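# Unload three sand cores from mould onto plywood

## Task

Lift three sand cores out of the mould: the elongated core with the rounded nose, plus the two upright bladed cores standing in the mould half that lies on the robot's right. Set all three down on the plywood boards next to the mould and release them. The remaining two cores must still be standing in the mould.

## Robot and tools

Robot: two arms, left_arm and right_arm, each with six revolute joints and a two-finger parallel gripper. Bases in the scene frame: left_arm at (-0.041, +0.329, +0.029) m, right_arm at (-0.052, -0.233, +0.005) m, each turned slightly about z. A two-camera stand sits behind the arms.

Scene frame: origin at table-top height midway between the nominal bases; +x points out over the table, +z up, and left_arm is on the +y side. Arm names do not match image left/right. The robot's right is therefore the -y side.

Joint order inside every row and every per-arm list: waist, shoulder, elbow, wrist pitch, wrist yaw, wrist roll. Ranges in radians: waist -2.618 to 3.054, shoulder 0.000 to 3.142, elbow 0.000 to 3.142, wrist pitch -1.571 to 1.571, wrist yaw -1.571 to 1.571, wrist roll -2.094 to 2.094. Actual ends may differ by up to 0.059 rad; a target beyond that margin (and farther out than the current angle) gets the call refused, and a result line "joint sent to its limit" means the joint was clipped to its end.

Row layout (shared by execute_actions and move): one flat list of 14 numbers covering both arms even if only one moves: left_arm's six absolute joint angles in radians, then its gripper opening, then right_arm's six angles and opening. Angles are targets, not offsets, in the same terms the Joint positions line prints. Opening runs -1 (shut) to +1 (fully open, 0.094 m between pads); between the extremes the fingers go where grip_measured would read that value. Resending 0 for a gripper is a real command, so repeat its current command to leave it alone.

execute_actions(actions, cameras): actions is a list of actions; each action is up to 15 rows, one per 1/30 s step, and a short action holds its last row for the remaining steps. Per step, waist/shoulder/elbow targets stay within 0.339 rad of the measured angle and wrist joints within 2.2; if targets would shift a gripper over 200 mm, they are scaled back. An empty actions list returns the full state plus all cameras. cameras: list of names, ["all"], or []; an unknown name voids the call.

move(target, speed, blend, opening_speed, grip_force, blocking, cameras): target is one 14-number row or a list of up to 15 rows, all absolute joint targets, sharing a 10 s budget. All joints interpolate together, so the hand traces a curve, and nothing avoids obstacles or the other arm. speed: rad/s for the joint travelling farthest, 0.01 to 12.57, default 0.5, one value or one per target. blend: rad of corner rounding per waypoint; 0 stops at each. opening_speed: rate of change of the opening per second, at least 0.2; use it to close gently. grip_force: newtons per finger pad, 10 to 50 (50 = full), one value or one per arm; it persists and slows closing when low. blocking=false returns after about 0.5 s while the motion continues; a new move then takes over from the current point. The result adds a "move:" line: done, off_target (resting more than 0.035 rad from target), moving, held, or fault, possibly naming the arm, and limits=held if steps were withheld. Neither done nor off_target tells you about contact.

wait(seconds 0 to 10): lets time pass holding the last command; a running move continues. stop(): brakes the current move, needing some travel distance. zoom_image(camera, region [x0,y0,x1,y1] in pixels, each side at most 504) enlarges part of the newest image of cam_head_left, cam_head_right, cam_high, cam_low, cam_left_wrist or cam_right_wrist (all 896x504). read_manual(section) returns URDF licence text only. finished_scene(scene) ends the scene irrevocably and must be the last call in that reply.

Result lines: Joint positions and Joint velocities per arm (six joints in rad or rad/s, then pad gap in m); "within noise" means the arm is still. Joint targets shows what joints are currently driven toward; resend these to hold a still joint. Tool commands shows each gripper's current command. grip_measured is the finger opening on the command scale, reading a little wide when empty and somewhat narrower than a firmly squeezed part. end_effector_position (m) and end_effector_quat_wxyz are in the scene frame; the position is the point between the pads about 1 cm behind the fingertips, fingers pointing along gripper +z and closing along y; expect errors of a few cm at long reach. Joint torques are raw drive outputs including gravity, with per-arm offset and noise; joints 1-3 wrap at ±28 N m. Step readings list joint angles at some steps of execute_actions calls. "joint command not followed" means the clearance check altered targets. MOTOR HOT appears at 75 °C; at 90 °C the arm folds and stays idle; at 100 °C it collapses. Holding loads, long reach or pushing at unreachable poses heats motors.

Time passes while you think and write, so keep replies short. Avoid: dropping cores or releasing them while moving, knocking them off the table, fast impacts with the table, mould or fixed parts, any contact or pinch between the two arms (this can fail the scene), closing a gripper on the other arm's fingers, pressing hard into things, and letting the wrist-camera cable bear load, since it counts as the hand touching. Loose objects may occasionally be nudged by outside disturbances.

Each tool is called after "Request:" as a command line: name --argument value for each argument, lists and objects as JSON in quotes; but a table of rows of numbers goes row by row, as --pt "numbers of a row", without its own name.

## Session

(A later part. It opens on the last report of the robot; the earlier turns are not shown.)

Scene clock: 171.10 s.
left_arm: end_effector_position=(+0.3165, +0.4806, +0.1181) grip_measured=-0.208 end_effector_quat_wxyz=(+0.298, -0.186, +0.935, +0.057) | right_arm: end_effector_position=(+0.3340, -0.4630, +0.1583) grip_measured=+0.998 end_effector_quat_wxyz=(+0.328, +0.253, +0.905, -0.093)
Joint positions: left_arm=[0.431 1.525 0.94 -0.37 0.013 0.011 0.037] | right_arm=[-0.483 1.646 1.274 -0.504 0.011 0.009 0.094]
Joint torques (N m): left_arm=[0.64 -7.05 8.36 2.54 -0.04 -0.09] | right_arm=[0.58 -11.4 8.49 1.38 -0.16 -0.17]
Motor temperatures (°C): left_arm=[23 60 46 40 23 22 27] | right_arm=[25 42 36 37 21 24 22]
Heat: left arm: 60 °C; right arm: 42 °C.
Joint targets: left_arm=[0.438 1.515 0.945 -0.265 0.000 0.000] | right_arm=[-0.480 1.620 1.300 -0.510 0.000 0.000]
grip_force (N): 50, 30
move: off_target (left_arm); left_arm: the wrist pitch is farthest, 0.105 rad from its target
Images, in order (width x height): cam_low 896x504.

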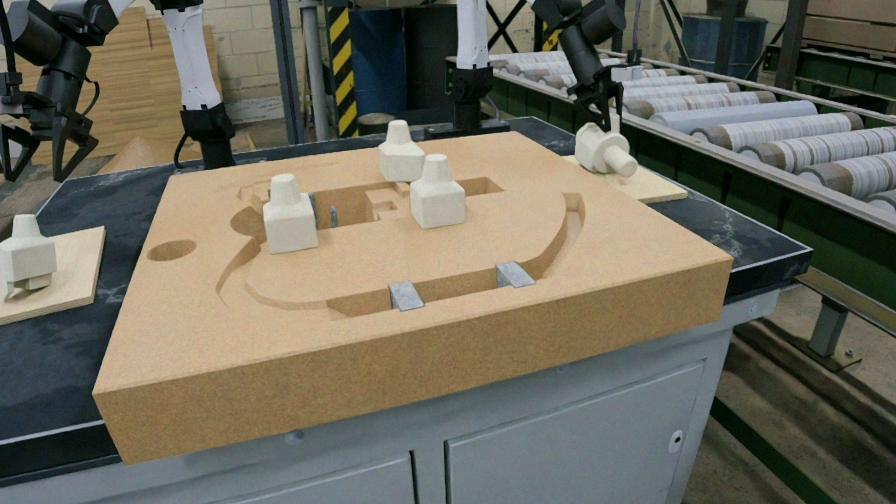

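Request:
move --target '[0.438,1.515,0.925,-0.19,0.0,0.0,-0.8,-0.480,1.62,1.30,-0.51,0.0,0.0,1]' --speed 0.15 --cameras '["cam_low","cam_left_wrist"]'

Request:
zoom_image --camera "cam_low" --region '[565, 110, 645, 190]'

Scene clock: 181.87 s.
left_arm: end_effector_position=(+0.3226, +0.4833, +0.1177) grip_measured=-0.208 end_effector_quat_wxyz=(+0.316, -0.185, +0.929, +0.061) | right_arm: end_effector_position=(+0.3340, -0.4629, +0.1582) grip_measured=+0.998 end_effector_quat_wxyz=(+0.327, +0.253, +0.905, -0.093)
Joint positions: left_arm=[0.431 1.529 0.917 -0.303 0.013 0.011 0.037] | right_arm=[-0.483 1.646 1.274 -0.504 0.011 0.009 0.094]
Joint torques (N m): left_arm=[0.57 -7.35 8.64 2.67 -0.04 -0.1] | right_arm=[0.64 -11.43 8.65 1.39 -0.13 -0.14]
Motor temperatures (°C): left_arm=[23 56 46 40 23 22 27] | right_arm=[25 42 38 35 21 24 22]
Heat: left arm: 56 °C; right arm: 42 °C.
Joint targets: left_arm=[0.438 1.515 0.925 -0.190 0.000 0.000] | right_arm=[-0.480 1.620 1.300 -0.510 0.000 0.000]
grip_force (N): 50, 30
move: off_target (left_arm); left_arm: the wrist pitch is farthest, 0.113 rad from its target
Images, in order (width x height): cam_low 896x504, cam_left_wrist 896x504.

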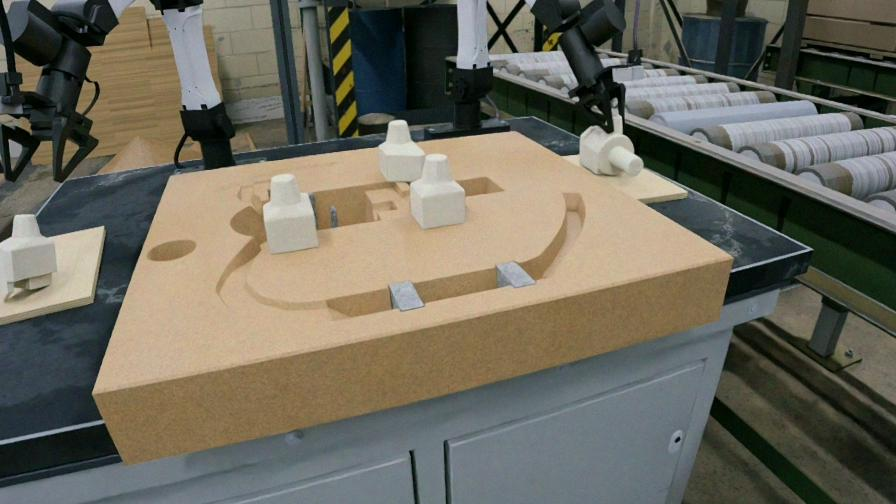

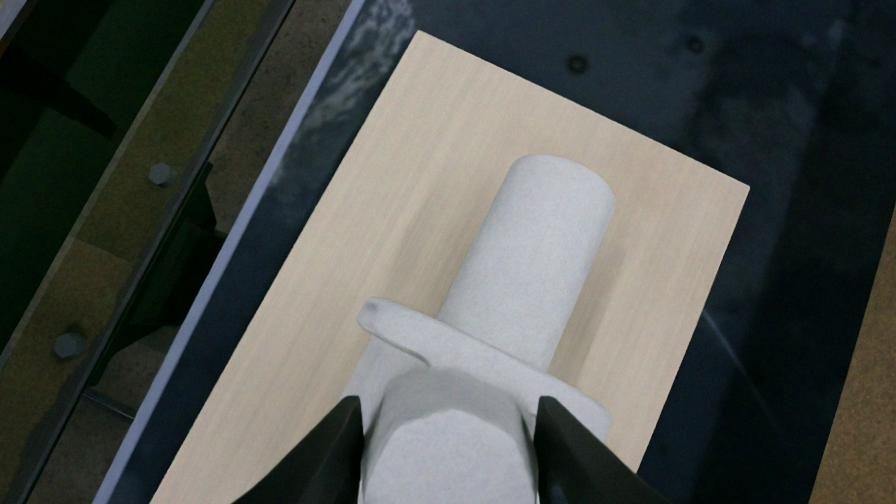

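Scaled by 6.300 from the camera's 896x504 image, which has a finer 1280x720 frame.

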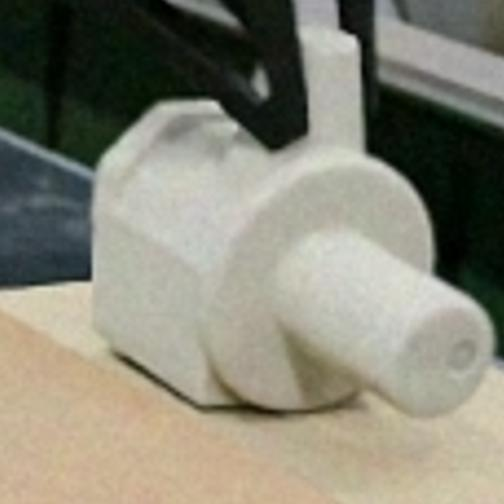

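Request:
move --pt "0.436 1.52 0.925 -0.285 0.0 0.0 0.35 -0.480 1.60 1.77 -0.95 0.0 0.0 1" --pt "0.436 1.52 0.925 -0.285 0.0 0.0 0.35 0.268 2.303 2.273 -0.70 0.193 0.186 1" --speed '[0.5,0.7]' --blend '[0.1,0]' --opening_speed 0.3 --cameras '["cam_low","cam_right_wrist"]'

Request:
zoom_image --camera "cam_low" --region '[565, 110, 645, 190]'

Scene clock: 198.43 s.
left_arm: end_effector_position=(+0.3235, +0.4842, +0.1186) grip_measured=+0.348 end_effector_quat_wxyz=(+0.319, -0.185, +0.928, +0.063) | right_arm: end_effector_position=(+0.5591, -0.1290, +0.1923) grip_measured=+0.998 end_effector_quat_wxyz=(+0.396, +0.013, +0.918, -0.007)
Joint positions: left_arm=[0.432 1.529 0.917 -0.297 0.011 0.011 0.063] | right_arm=[0.27 2.297 2.246 -0.721 0.182 0.171 0.094]
Joint torques (N m): left_arm=[0.39 -6.9 8.64 1.69 -0.02 -0.09] | right_arm=[0.1 -14.39 8.68 1.74 0.17 0.13]
Motor temperatures (°C): left_arm=[23 51 46 41 22 22 27] | right_arm=[25 43 39 35 21 24 22]
Heat: left arm: 51 °C; right arm: 43 °C.
Joint targets: left_arm=[0.436 1.520 0.925 -0.285 0.000 0.000] | right_arm=[0.268 2.303 2.273 -0.700 0.193 0.186]
grip_force (N): 50, 30
move: done; blend cut to 0 rad at target 1
Images, in order (width x height): cam_low 896x504, cam_right_wrist 896x504.

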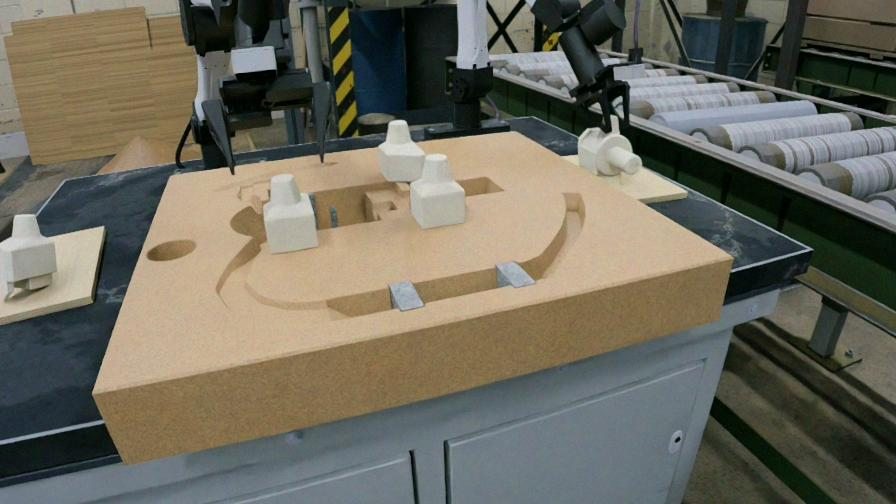

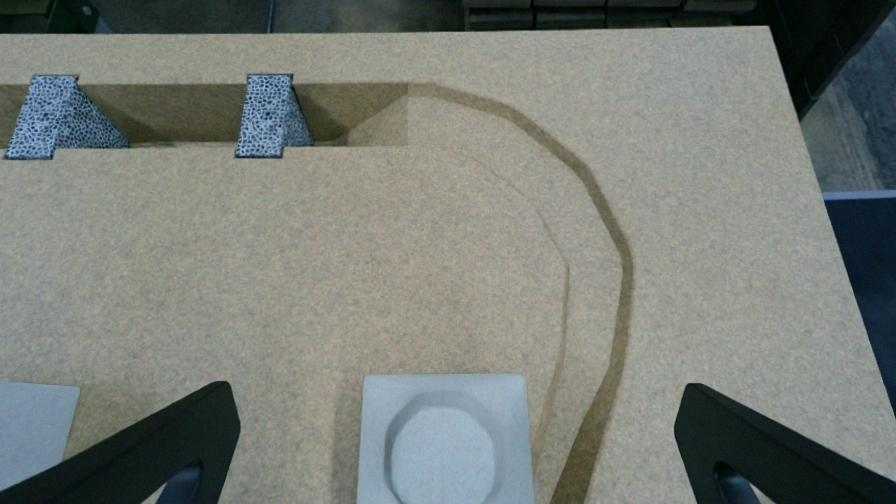

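Scaled by 6.300 from the camera's 896x504 image, which has a finer 1280x720 frame.

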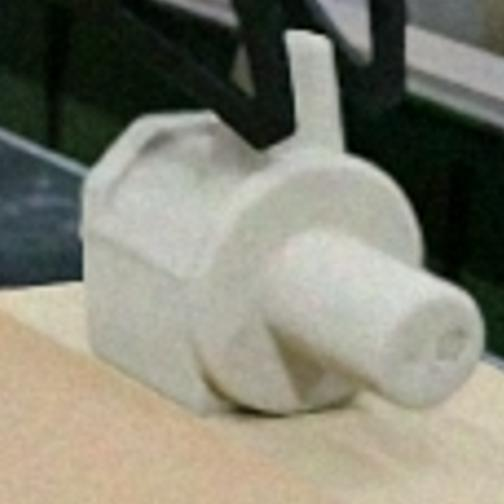

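Request:
move --pt "0.436 1.45 1.31 -0.82 0.0 0.0 0.35 0.280 2.257 1.870 -0.372 0.199 0.192 1" --pt "0.436 1.40 1.31 -0.82 0.0 0.0 0.35 0.280 2.257 1.870 -0.372 0.199 0.192 -0.12" --speed 0.35 --opening_speed 0.8 --cameras '["cam_low","cam_right_wrist"]'

Scene clock: 211.70 s.
left_arm: end_effector_position=(+0.3038, +0.4757, +0.2312) grip_measured=+0.348 end_effector_quat_wxyz=(+0.305, -0.186, +0.932, +0.060) | right_arm: end_effector_position=(+0.5548, -0.1274, +0.0988) grip_measured=+0.168 end_effector_quat_wxyz=(+0.387, +0.015, +0.922, -0.010)
Joint positions: left_arm=[0.432 1.41 1.283 -0.811 0.011 0.011 0.063] | right_arm=[0.276 2.294 1.882 -0.383 0.19 0.18 0.055]
Joint torques (N m): left_arm=[0.4 -6.23 10.73 1.41 -0.02 -0.1] | right_arm=[0.64 -18.8 5.81 1.63 0.17 0.1]
Heat: left arm: 49 °C; right arm: 47 °C.
Joint targets: left_arm=[0.436 1.400 1.310 -0.820 0.000 0.000] | right_arm=[0.280 2.257 1.870 -0.372 0.199 0.192]
grip_force (N): 50, 30
move: off_target (right_arm); target 2's new numbers were sent with right_arm's shoulder 0.037 rad from that target; right_arm: the shoulder is farthest, 0.037 rad from its target
Images, in order (width x height): cam_low 896x504, cam_right_wrist 896x504.

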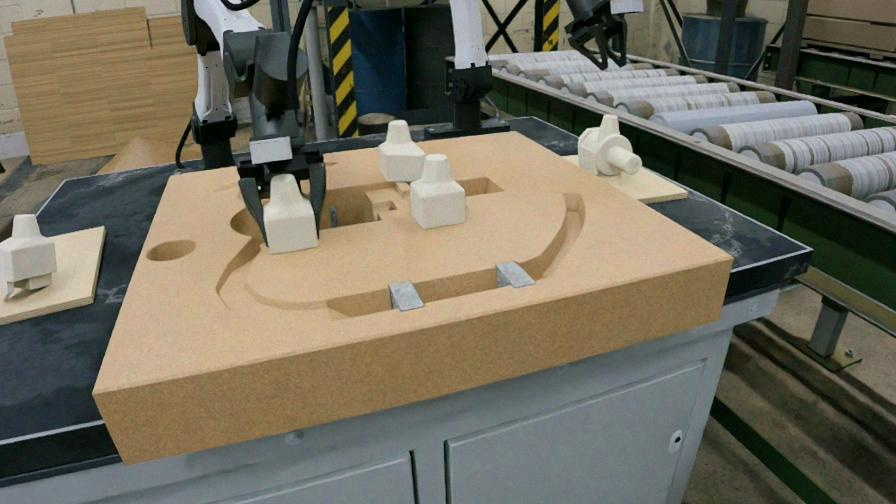

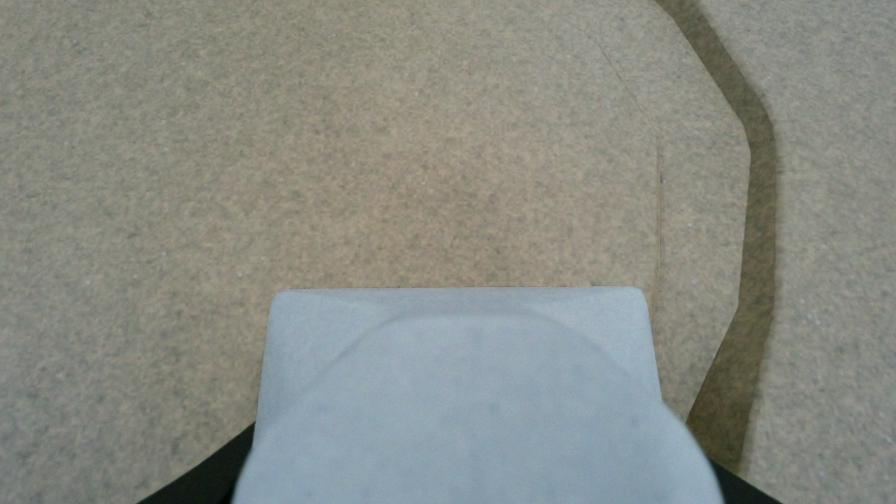

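Request:
move --pt "0.436 1.40 1.31 -0.82 0.0 0.0 0.35 0.280 2.215 2.03 -0.50 0.199 0.192 -0.12" --pt "0.436 1.40 1.31 -0.82 0.0 0.0 0.35 0.280 2.215 2.20 -0.65 0.199 0.192 -0.12" --pt "0.436 1.40 1.31 -0.82 0.0 0.0 0.35 0.2 1.49 1.50 -0.84 0.05 0.05 -0.12" --pt "0.436 1.40 1.31 -0.82 0.0 0.0 0.35 -0.62 1.50 1.45 -0.80 0.0 0.0 -0.12" --speed '[0.2,0.4,0.7,0.8]' --blend '[0.03,0.03,0.08,0]' --cameras '["cam_low","cam_high","cam_right_wrist"]'

Scene clock: 227.83 s.
left_arm: end_effector_position=(+0.3038, +0.4757, +0.2312) grip_measured=+0.348 end_effector_quat_wxyz=(+0.305, -0.186, +0.932, +0.060) | right_arm: end_effector_position=(+0.2616, -0.4856, +0.2213) grip_measured=+0.167 end_effector_quat_wxyz=(+0.289, +0.322, +0.896, -0.105)
Joint positions: left_arm=[0.432 1.41 1.283 -0.811 0.011 0.011 0.063] | right_arm=[-0.623 1.526 1.445 -0.866 0.011 0.013 0.055]
Joint torques (N m): left_arm=[0.38 -6.2 10.8 1.43 -0.02 -0.1] | right_arm=[0.51 -10 6.86 1.94 -0.12 -0.17]
Motor temperatures (°C): left_arm=[23 48 48 39 22 22 26] | right_arm=[25 53 40 39 21 24 22]
Heat: left arm: 48 °C; right arm: 53 °C.
Joint targets: left_arm=[0.436 1.400 1.310 -0.820 0.000 0.000] | right_arm=[-0.620 1.500 1.450 -0.800 0.000 0.000]
grip_force (N): 50, 30
move: off_target (right_arm); right_arm: the wrist pitch is farthest, 0.066 rad from its target
Images, in order (width x height): cam_high 896x504, cam_low 896x504, cam_right_wrist 896x504.

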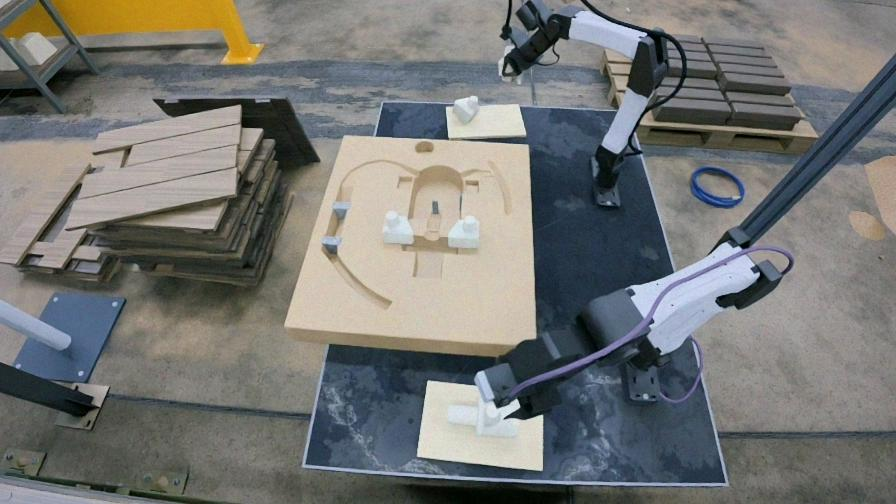

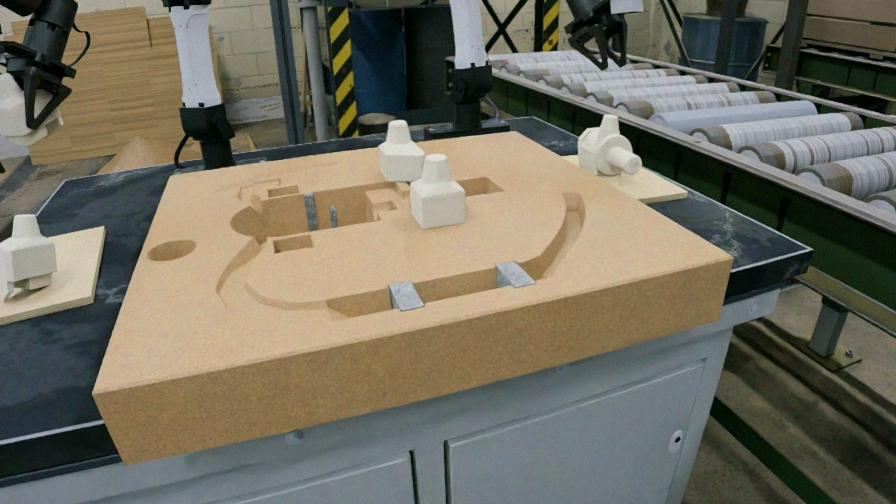

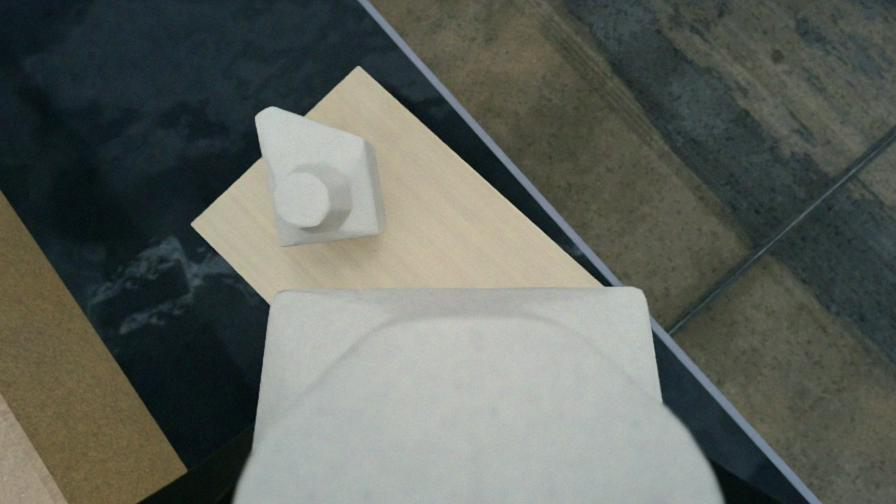

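Request:
move --pt "0.436 1.40 1.31 -0.82 0.0 0.0 0.35 -0.62 1.700 1.12 -0.45 0.0 0.0 -0.12" --pt "0.436 1.40 1.31 -0.82 0.0 0.0 0.35 -0.62 1.736 1.055 -0.345 0.0 0.0 -0.12" --speed '[0.5,0.12]' --blend '[0.03,0]' --cameras '["cam_low","cam_high"]'

Request:
zoom_image --camera "cam_low" --region '[0, 150, 120, 310]'

Request:
zoom_image --camera "cam_high" --region '[480, 90, 530, 140]'

Scene clock: 237.40 s.
left_arm: end_effector_position=(+0.3038, +0.4757, +0.2312) grip_measured=+0.348 end_effector_quat_wxyz=(+0.305, -0.186, +0.932, +0.060) | right_arm: end_effector_position=(+0.2645, -0.4879, +0.0506) grip_measured=+0.167 end_effector_quat_wxyz=(+0.224, +0.328, +0.914, -0.082)
Joint positions: left_arm=[0.432 1.41 1.283 -0.811 0.011 0.011 0.063] | right_arm=[-0.623 1.736 1.051 -0.405 0.011 0.013 0.055]
Joint torques (N m): left_arm=[0.43 -6.22 10.76 1.43 -0.03 -0.09] | right_arm=[0.68 -8.7 6.31 1.73 -0.08 -0.22]
Heat: left arm: 49 °C; right arm: 50 °C.
Joint targets: left_arm=[0.436 1.400 1.310 -0.820 0.000 0.000] | right_arm=[-0.620 1.736 1.055 -0.345 0.000 0.000]
grip_force (N): 50, 30
move: off_target (right_arm); right_arm: the wrist pitch is farthest, 0.060 rad from its target
Images, in order (width x height): cam_high 896x504, cam_low 896x504.

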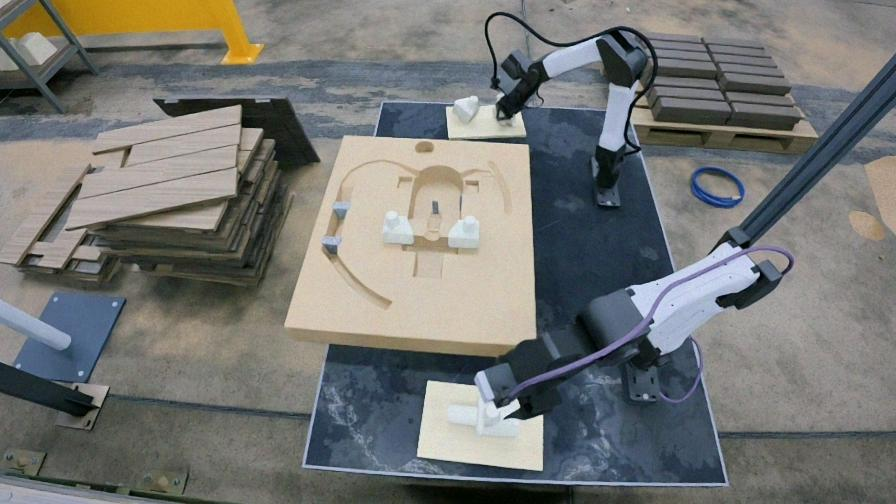

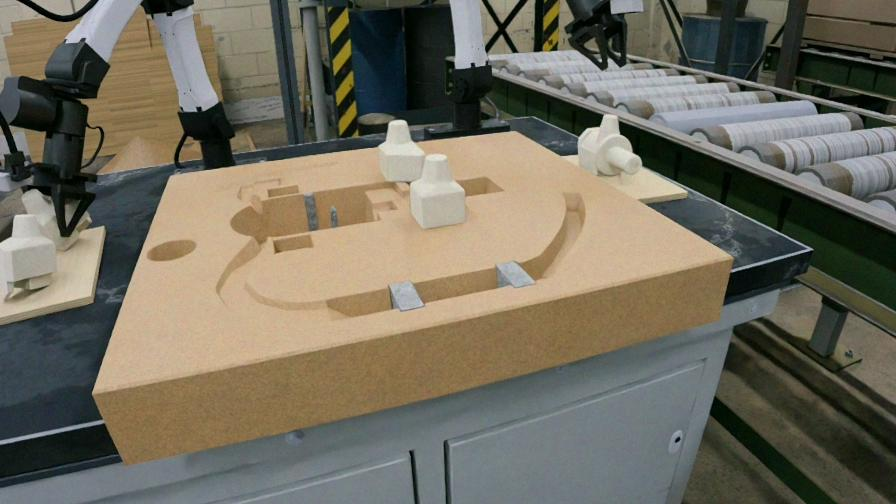

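Scaled by 3.150 from the camera's 896x504 image, which has a finer 1280x720 frame.

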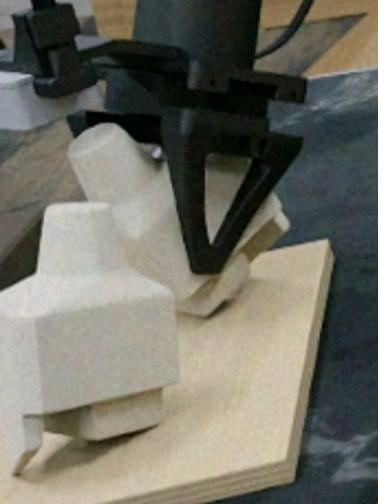

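Scaled by 10.080 from the camera's 896x504 image, which has a finer 1280x720 frame.

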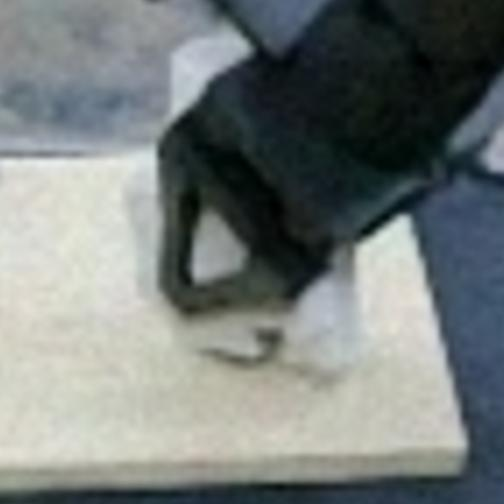

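Request:
move --target '[0.436,1.40,1.31,-0.82,0.0,0.0,0.35,-0.62,1.750,1.042,-0.335,0.0,0.0,-0.12]' --speed 0.1 --cameras '["cam_low","cam_high"]'

Request:
zoom_image --camera "cam_low" --region '[30, 170, 110, 270]'

Request:
zoom_image --camera "cam_high" --region '[480, 90, 530, 140]'

Scene clock: 243.17 s.
left_arm: end_effector_position=(+0.3038, +0.4757, +0.2312) grip_measured=+0.348 end_effector_quat_wxyz=(+0.305, -0.186, +0.932, +0.060) | right_arm: end_effector_position=(+0.2644, -0.4878, +0.0462) grip_measured=+0.167 end_effector_quat_wxyz=(+0.222, +0.328, +0.915, -0.082)
Joint positions: left_arm=[0.432 1.41 1.283 -0.811 0.011 0.011 0.063] | right_arm=[-0.623 1.745 1.043 -0.391 0.011 0.012 0.055]
Joint torques (N m): left_arm=[0.4 -6.17 10.78 1.42 -0.02 -0.1] | right_arm=[0.68 -8.49 5.76 1.67 -0.15 -0.19]
Heat: left arm: 49 °C; right arm: 49 °C.
Joint targets: left_arm=[0.436 1.400 1.310 -0.820 0.000 0.000] | right_arm=[-0.620 1.750 1.042 -0.335 0.000 0.000]
grip_force (N): 50, 30
move: off_target (right_arm); right_arm: the wrist pitch is farthest, 0.056 rad from its target
Images, in order (width x height): cam_high 896x504, cam_low 896x504.

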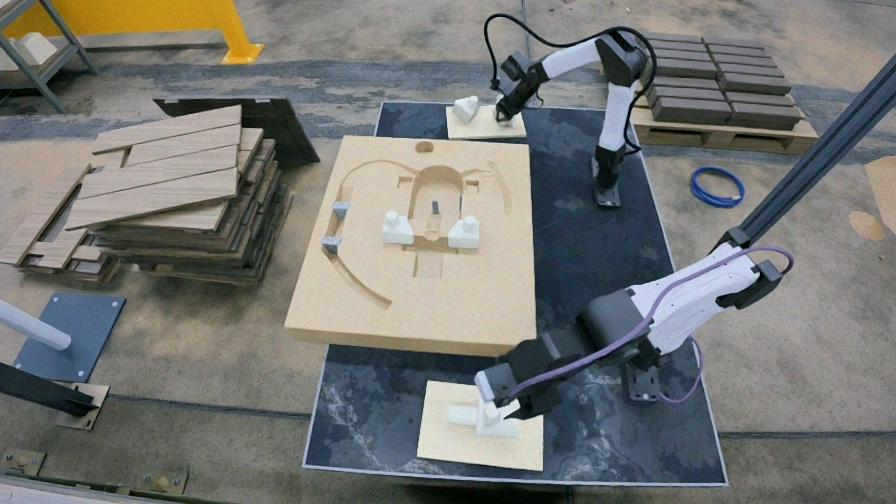

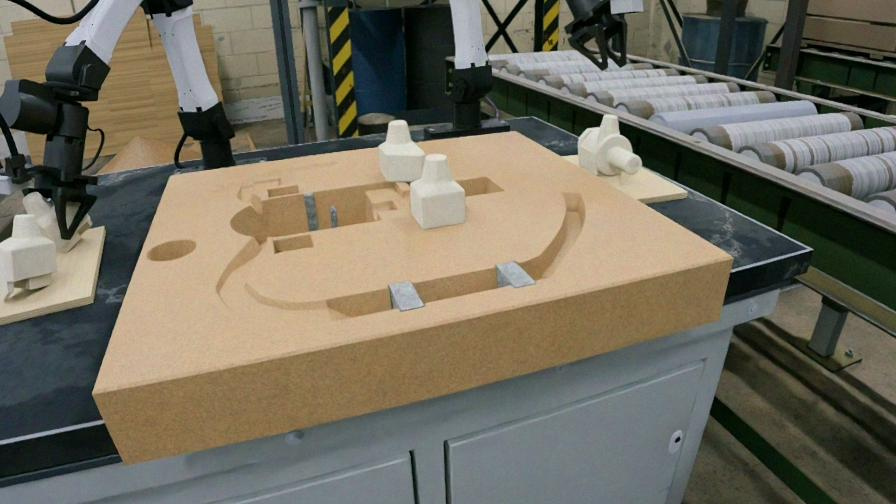

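Scaled by 5.040 from the camera's 896x504 image, which has a finer 1280x720 frame.

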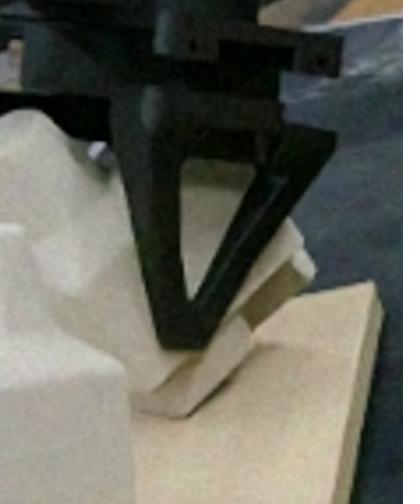

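Scaled by 10.080 from the camera's 896x504 image, which has a finer 1280x720 frame.

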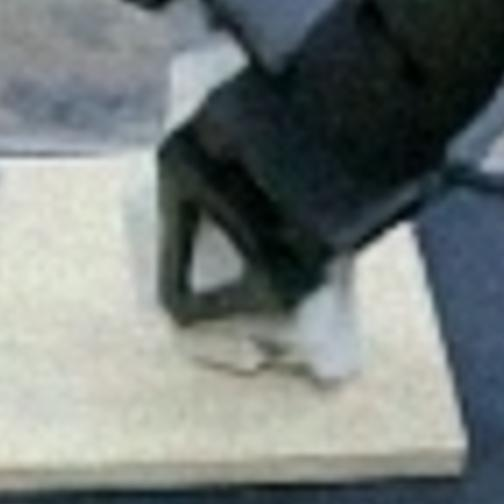

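Request:
move --target '[0.436,1.40,1.31,-0.82,0.0,0.0,0.35,-0.62,1.763,1.030,-0.335,0.0,0.0,-0.12]' --speed 0.1 --cameras '["cam_high"]'

Request:
zoom_image --camera "cam_high" --region '[480, 90, 530, 140]'

Scene clock: 247.43 s.
left_arm: end_effector_position=(+0.3038, +0.4757, +0.2312) grip_measured=+0.348 end_effector_quat_wxyz=(+0.305, -0.186, +0.932, +0.060) | right_arm: end_effector_position=(+0.2643, -0.4877, +0.0456) grip_measured=+0.167 end_effector_quat_wxyz=(+0.223, +0.328, +0.914, -0.082)
Joint positions: left_arm=[0.432 1.41 1.283 -0.811 0.011 0.011 0.063] | right_arm=[-0.623 1.745 1.04 -0.387 0.011 0.012 0.055]
Joint torques (N m): left_arm=[0.34 -6.17 10.74 1.44 -0.01 -0.09] | right_arm=[0.64 -7.09 5.07 1.65 -0.14 -0.19]
Motor temperatures (°C): left_arm=[23 47 49 38 22 22 26] | right_arm=[25 48 38 38 21 24 22]
Heat: left arm: 49 °C; right arm: 48 °C.
Joint targets: left_arm=[0.436 1.400 1.310 -0.820 0.000 0.000] | right_arm=[-0.620 1.763 1.030 -0.335 0.000 0.000]
grip_force (N): 50, 30
move: off_target (right_arm); right_arm: the wrist pitch is farthest, 0.052 rad from its target
Images, in order (width x height): cam_high 896x504.

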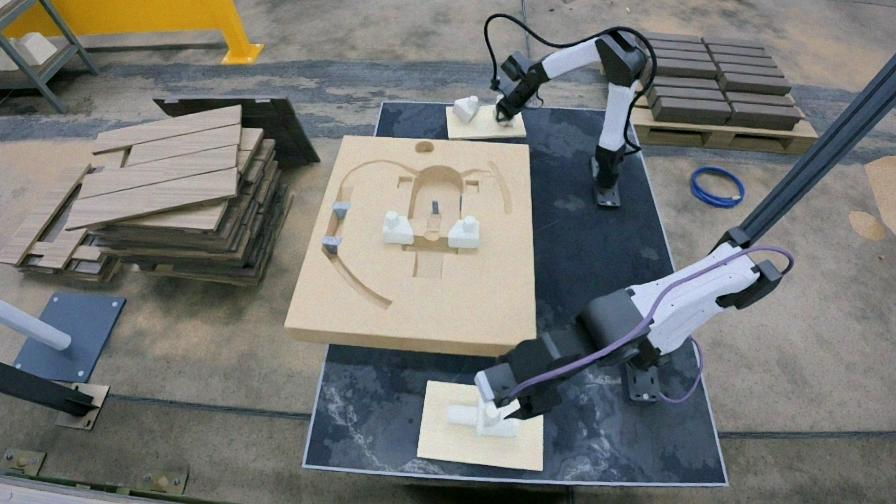

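Scaled by 10.080 from the camera's 896x504 image, which has a finer 1280x720 frame.

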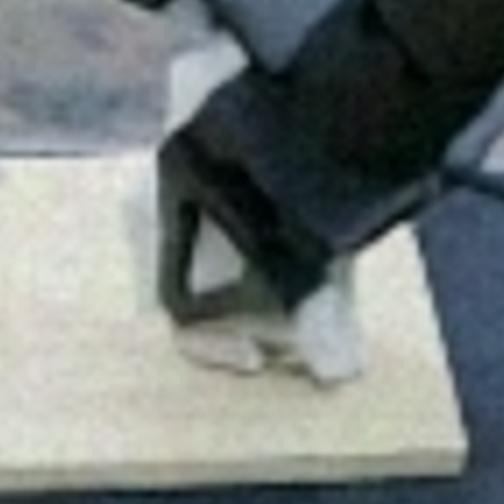

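Request:
move --target '[0.436,1.40,1.31,-0.82,0.0,0.0,0.35,-0.622,1.742,1.042,-0.365,0.0,0.0,0.45]' --speed 0.1 --opening_speed 0.3

Request:
move --target '[0.436,1.40,1.31,-0.82,0.0,0.0,0.35,-0.622,1.43,1.27,-0.90,0.0,0.0,1]' --speed 0.3 --opening_speed 1.5 --cameras '["cam_low","cam_head_left","cam_right_wrist","cam_high"]'

Scene clock: 257.23 s.
left_arm: end_effector_position=(+0.3038, +0.4757, +0.2312) grip_measured=+0.348 end_effector_quat_wxyz=(+0.305, -0.186, +0.932, +0.060) | right_arm: end_effector_position=(+0.2644, -0.4877, +0.0456) grip_measured=+0.448 end_effector_quat_wxyz=(+0.223, +0.328, +0.914, -0.082)
Joint positions: left_arm=[0.432 1.41 1.283 -0.811 0.011 0.011 0.063] | right_arm=[-0.623 1.745 1.04 -0.387 0.011 0.012 0.068]
Joint torques (N m): left_arm=[0.36 -6.26 10.76 1.43 -0.02 -0.09] | right_arm=[0.38 -9.2 6.02 1.37 -0.11 -0.17]
Heat: left arm: 50 °C; right arm: 46 °C.
Joint targets: left_arm=[0.436 1.400 1.310 -0.820 0.000 0.000] | right_arm=[-0.622 1.742 1.042 -0.365 0.000 0.000]
grip_force (N): 50, 30
move: done

Scene clock: 259.70 s.
left_arm: end_effector_position=(+0.3038, +0.4757, +0.2312) grip_measured=+0.348 end_effector_quat_wxyz=(+0.305, -0.186, +0.932, +0.060) | right_arm: end_effector_position=(+0.2236, -0.4552, +0.1693) grip_measured=+0.998 end_effector_quat_wxyz=(+0.221, +0.328, +0.915, -0.081)
Joint positions: left_arm=[0.432 1.41 1.283 -0.811 0.011 0.011 0.063] | right_arm=[-0.623 1.449 1.245 -0.892 0.011 0.012 0.094]
Joint torques (N m): left_arm=[0.36 -6.19 10.74 1.44 -0.03 -0.09] | right_arm=[0.51 -8.31 8.27 1.05 -0.15 -0.18]
Heat: left arm: 50 °C; right arm: 46 °C.
Joint targets: left_arm=[0.436 1.400 1.310 -0.820 0.000 0.000] | right_arm=[-0.622 1.430 1.270 -0.900 0.000 0.000]
grip_force (N): 50, 30
move: done
Images, in order (width x height): cam_head_left 896x504, cam_high 896x504, cam_low 896x504, cam_right_wrist 896x504.

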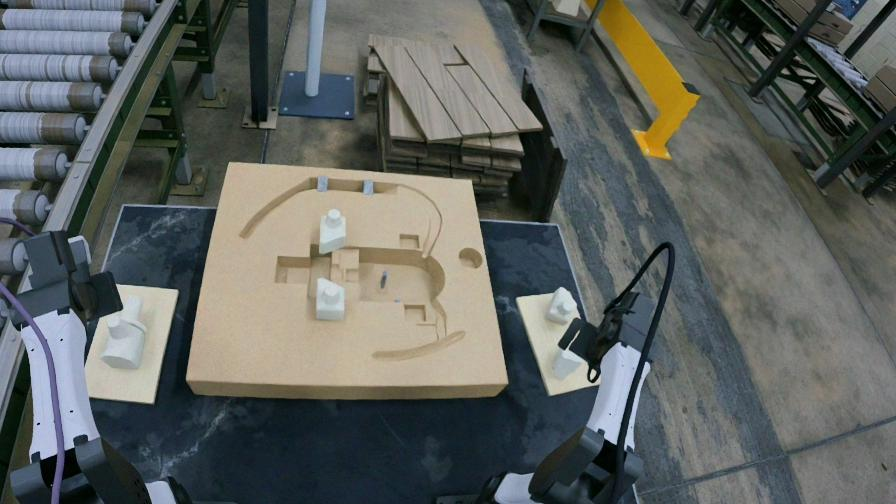

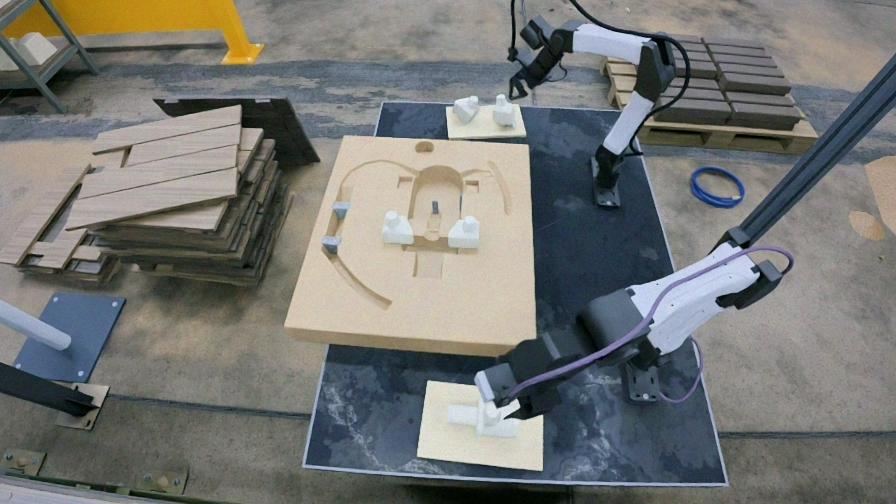

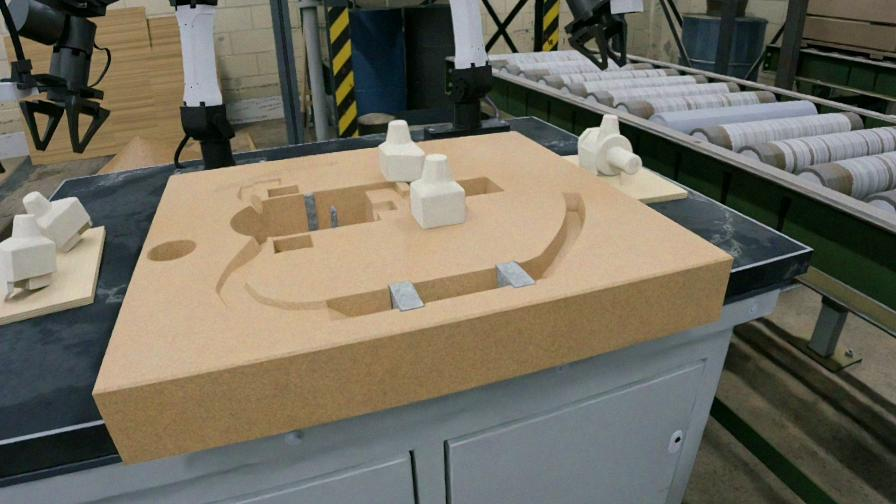

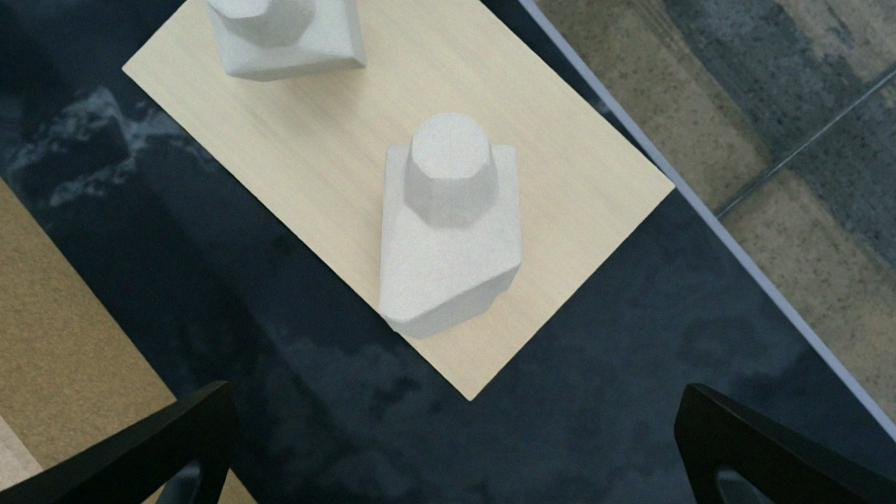

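Request:
finished_scene --scene 2

The scene is finished: the task was done.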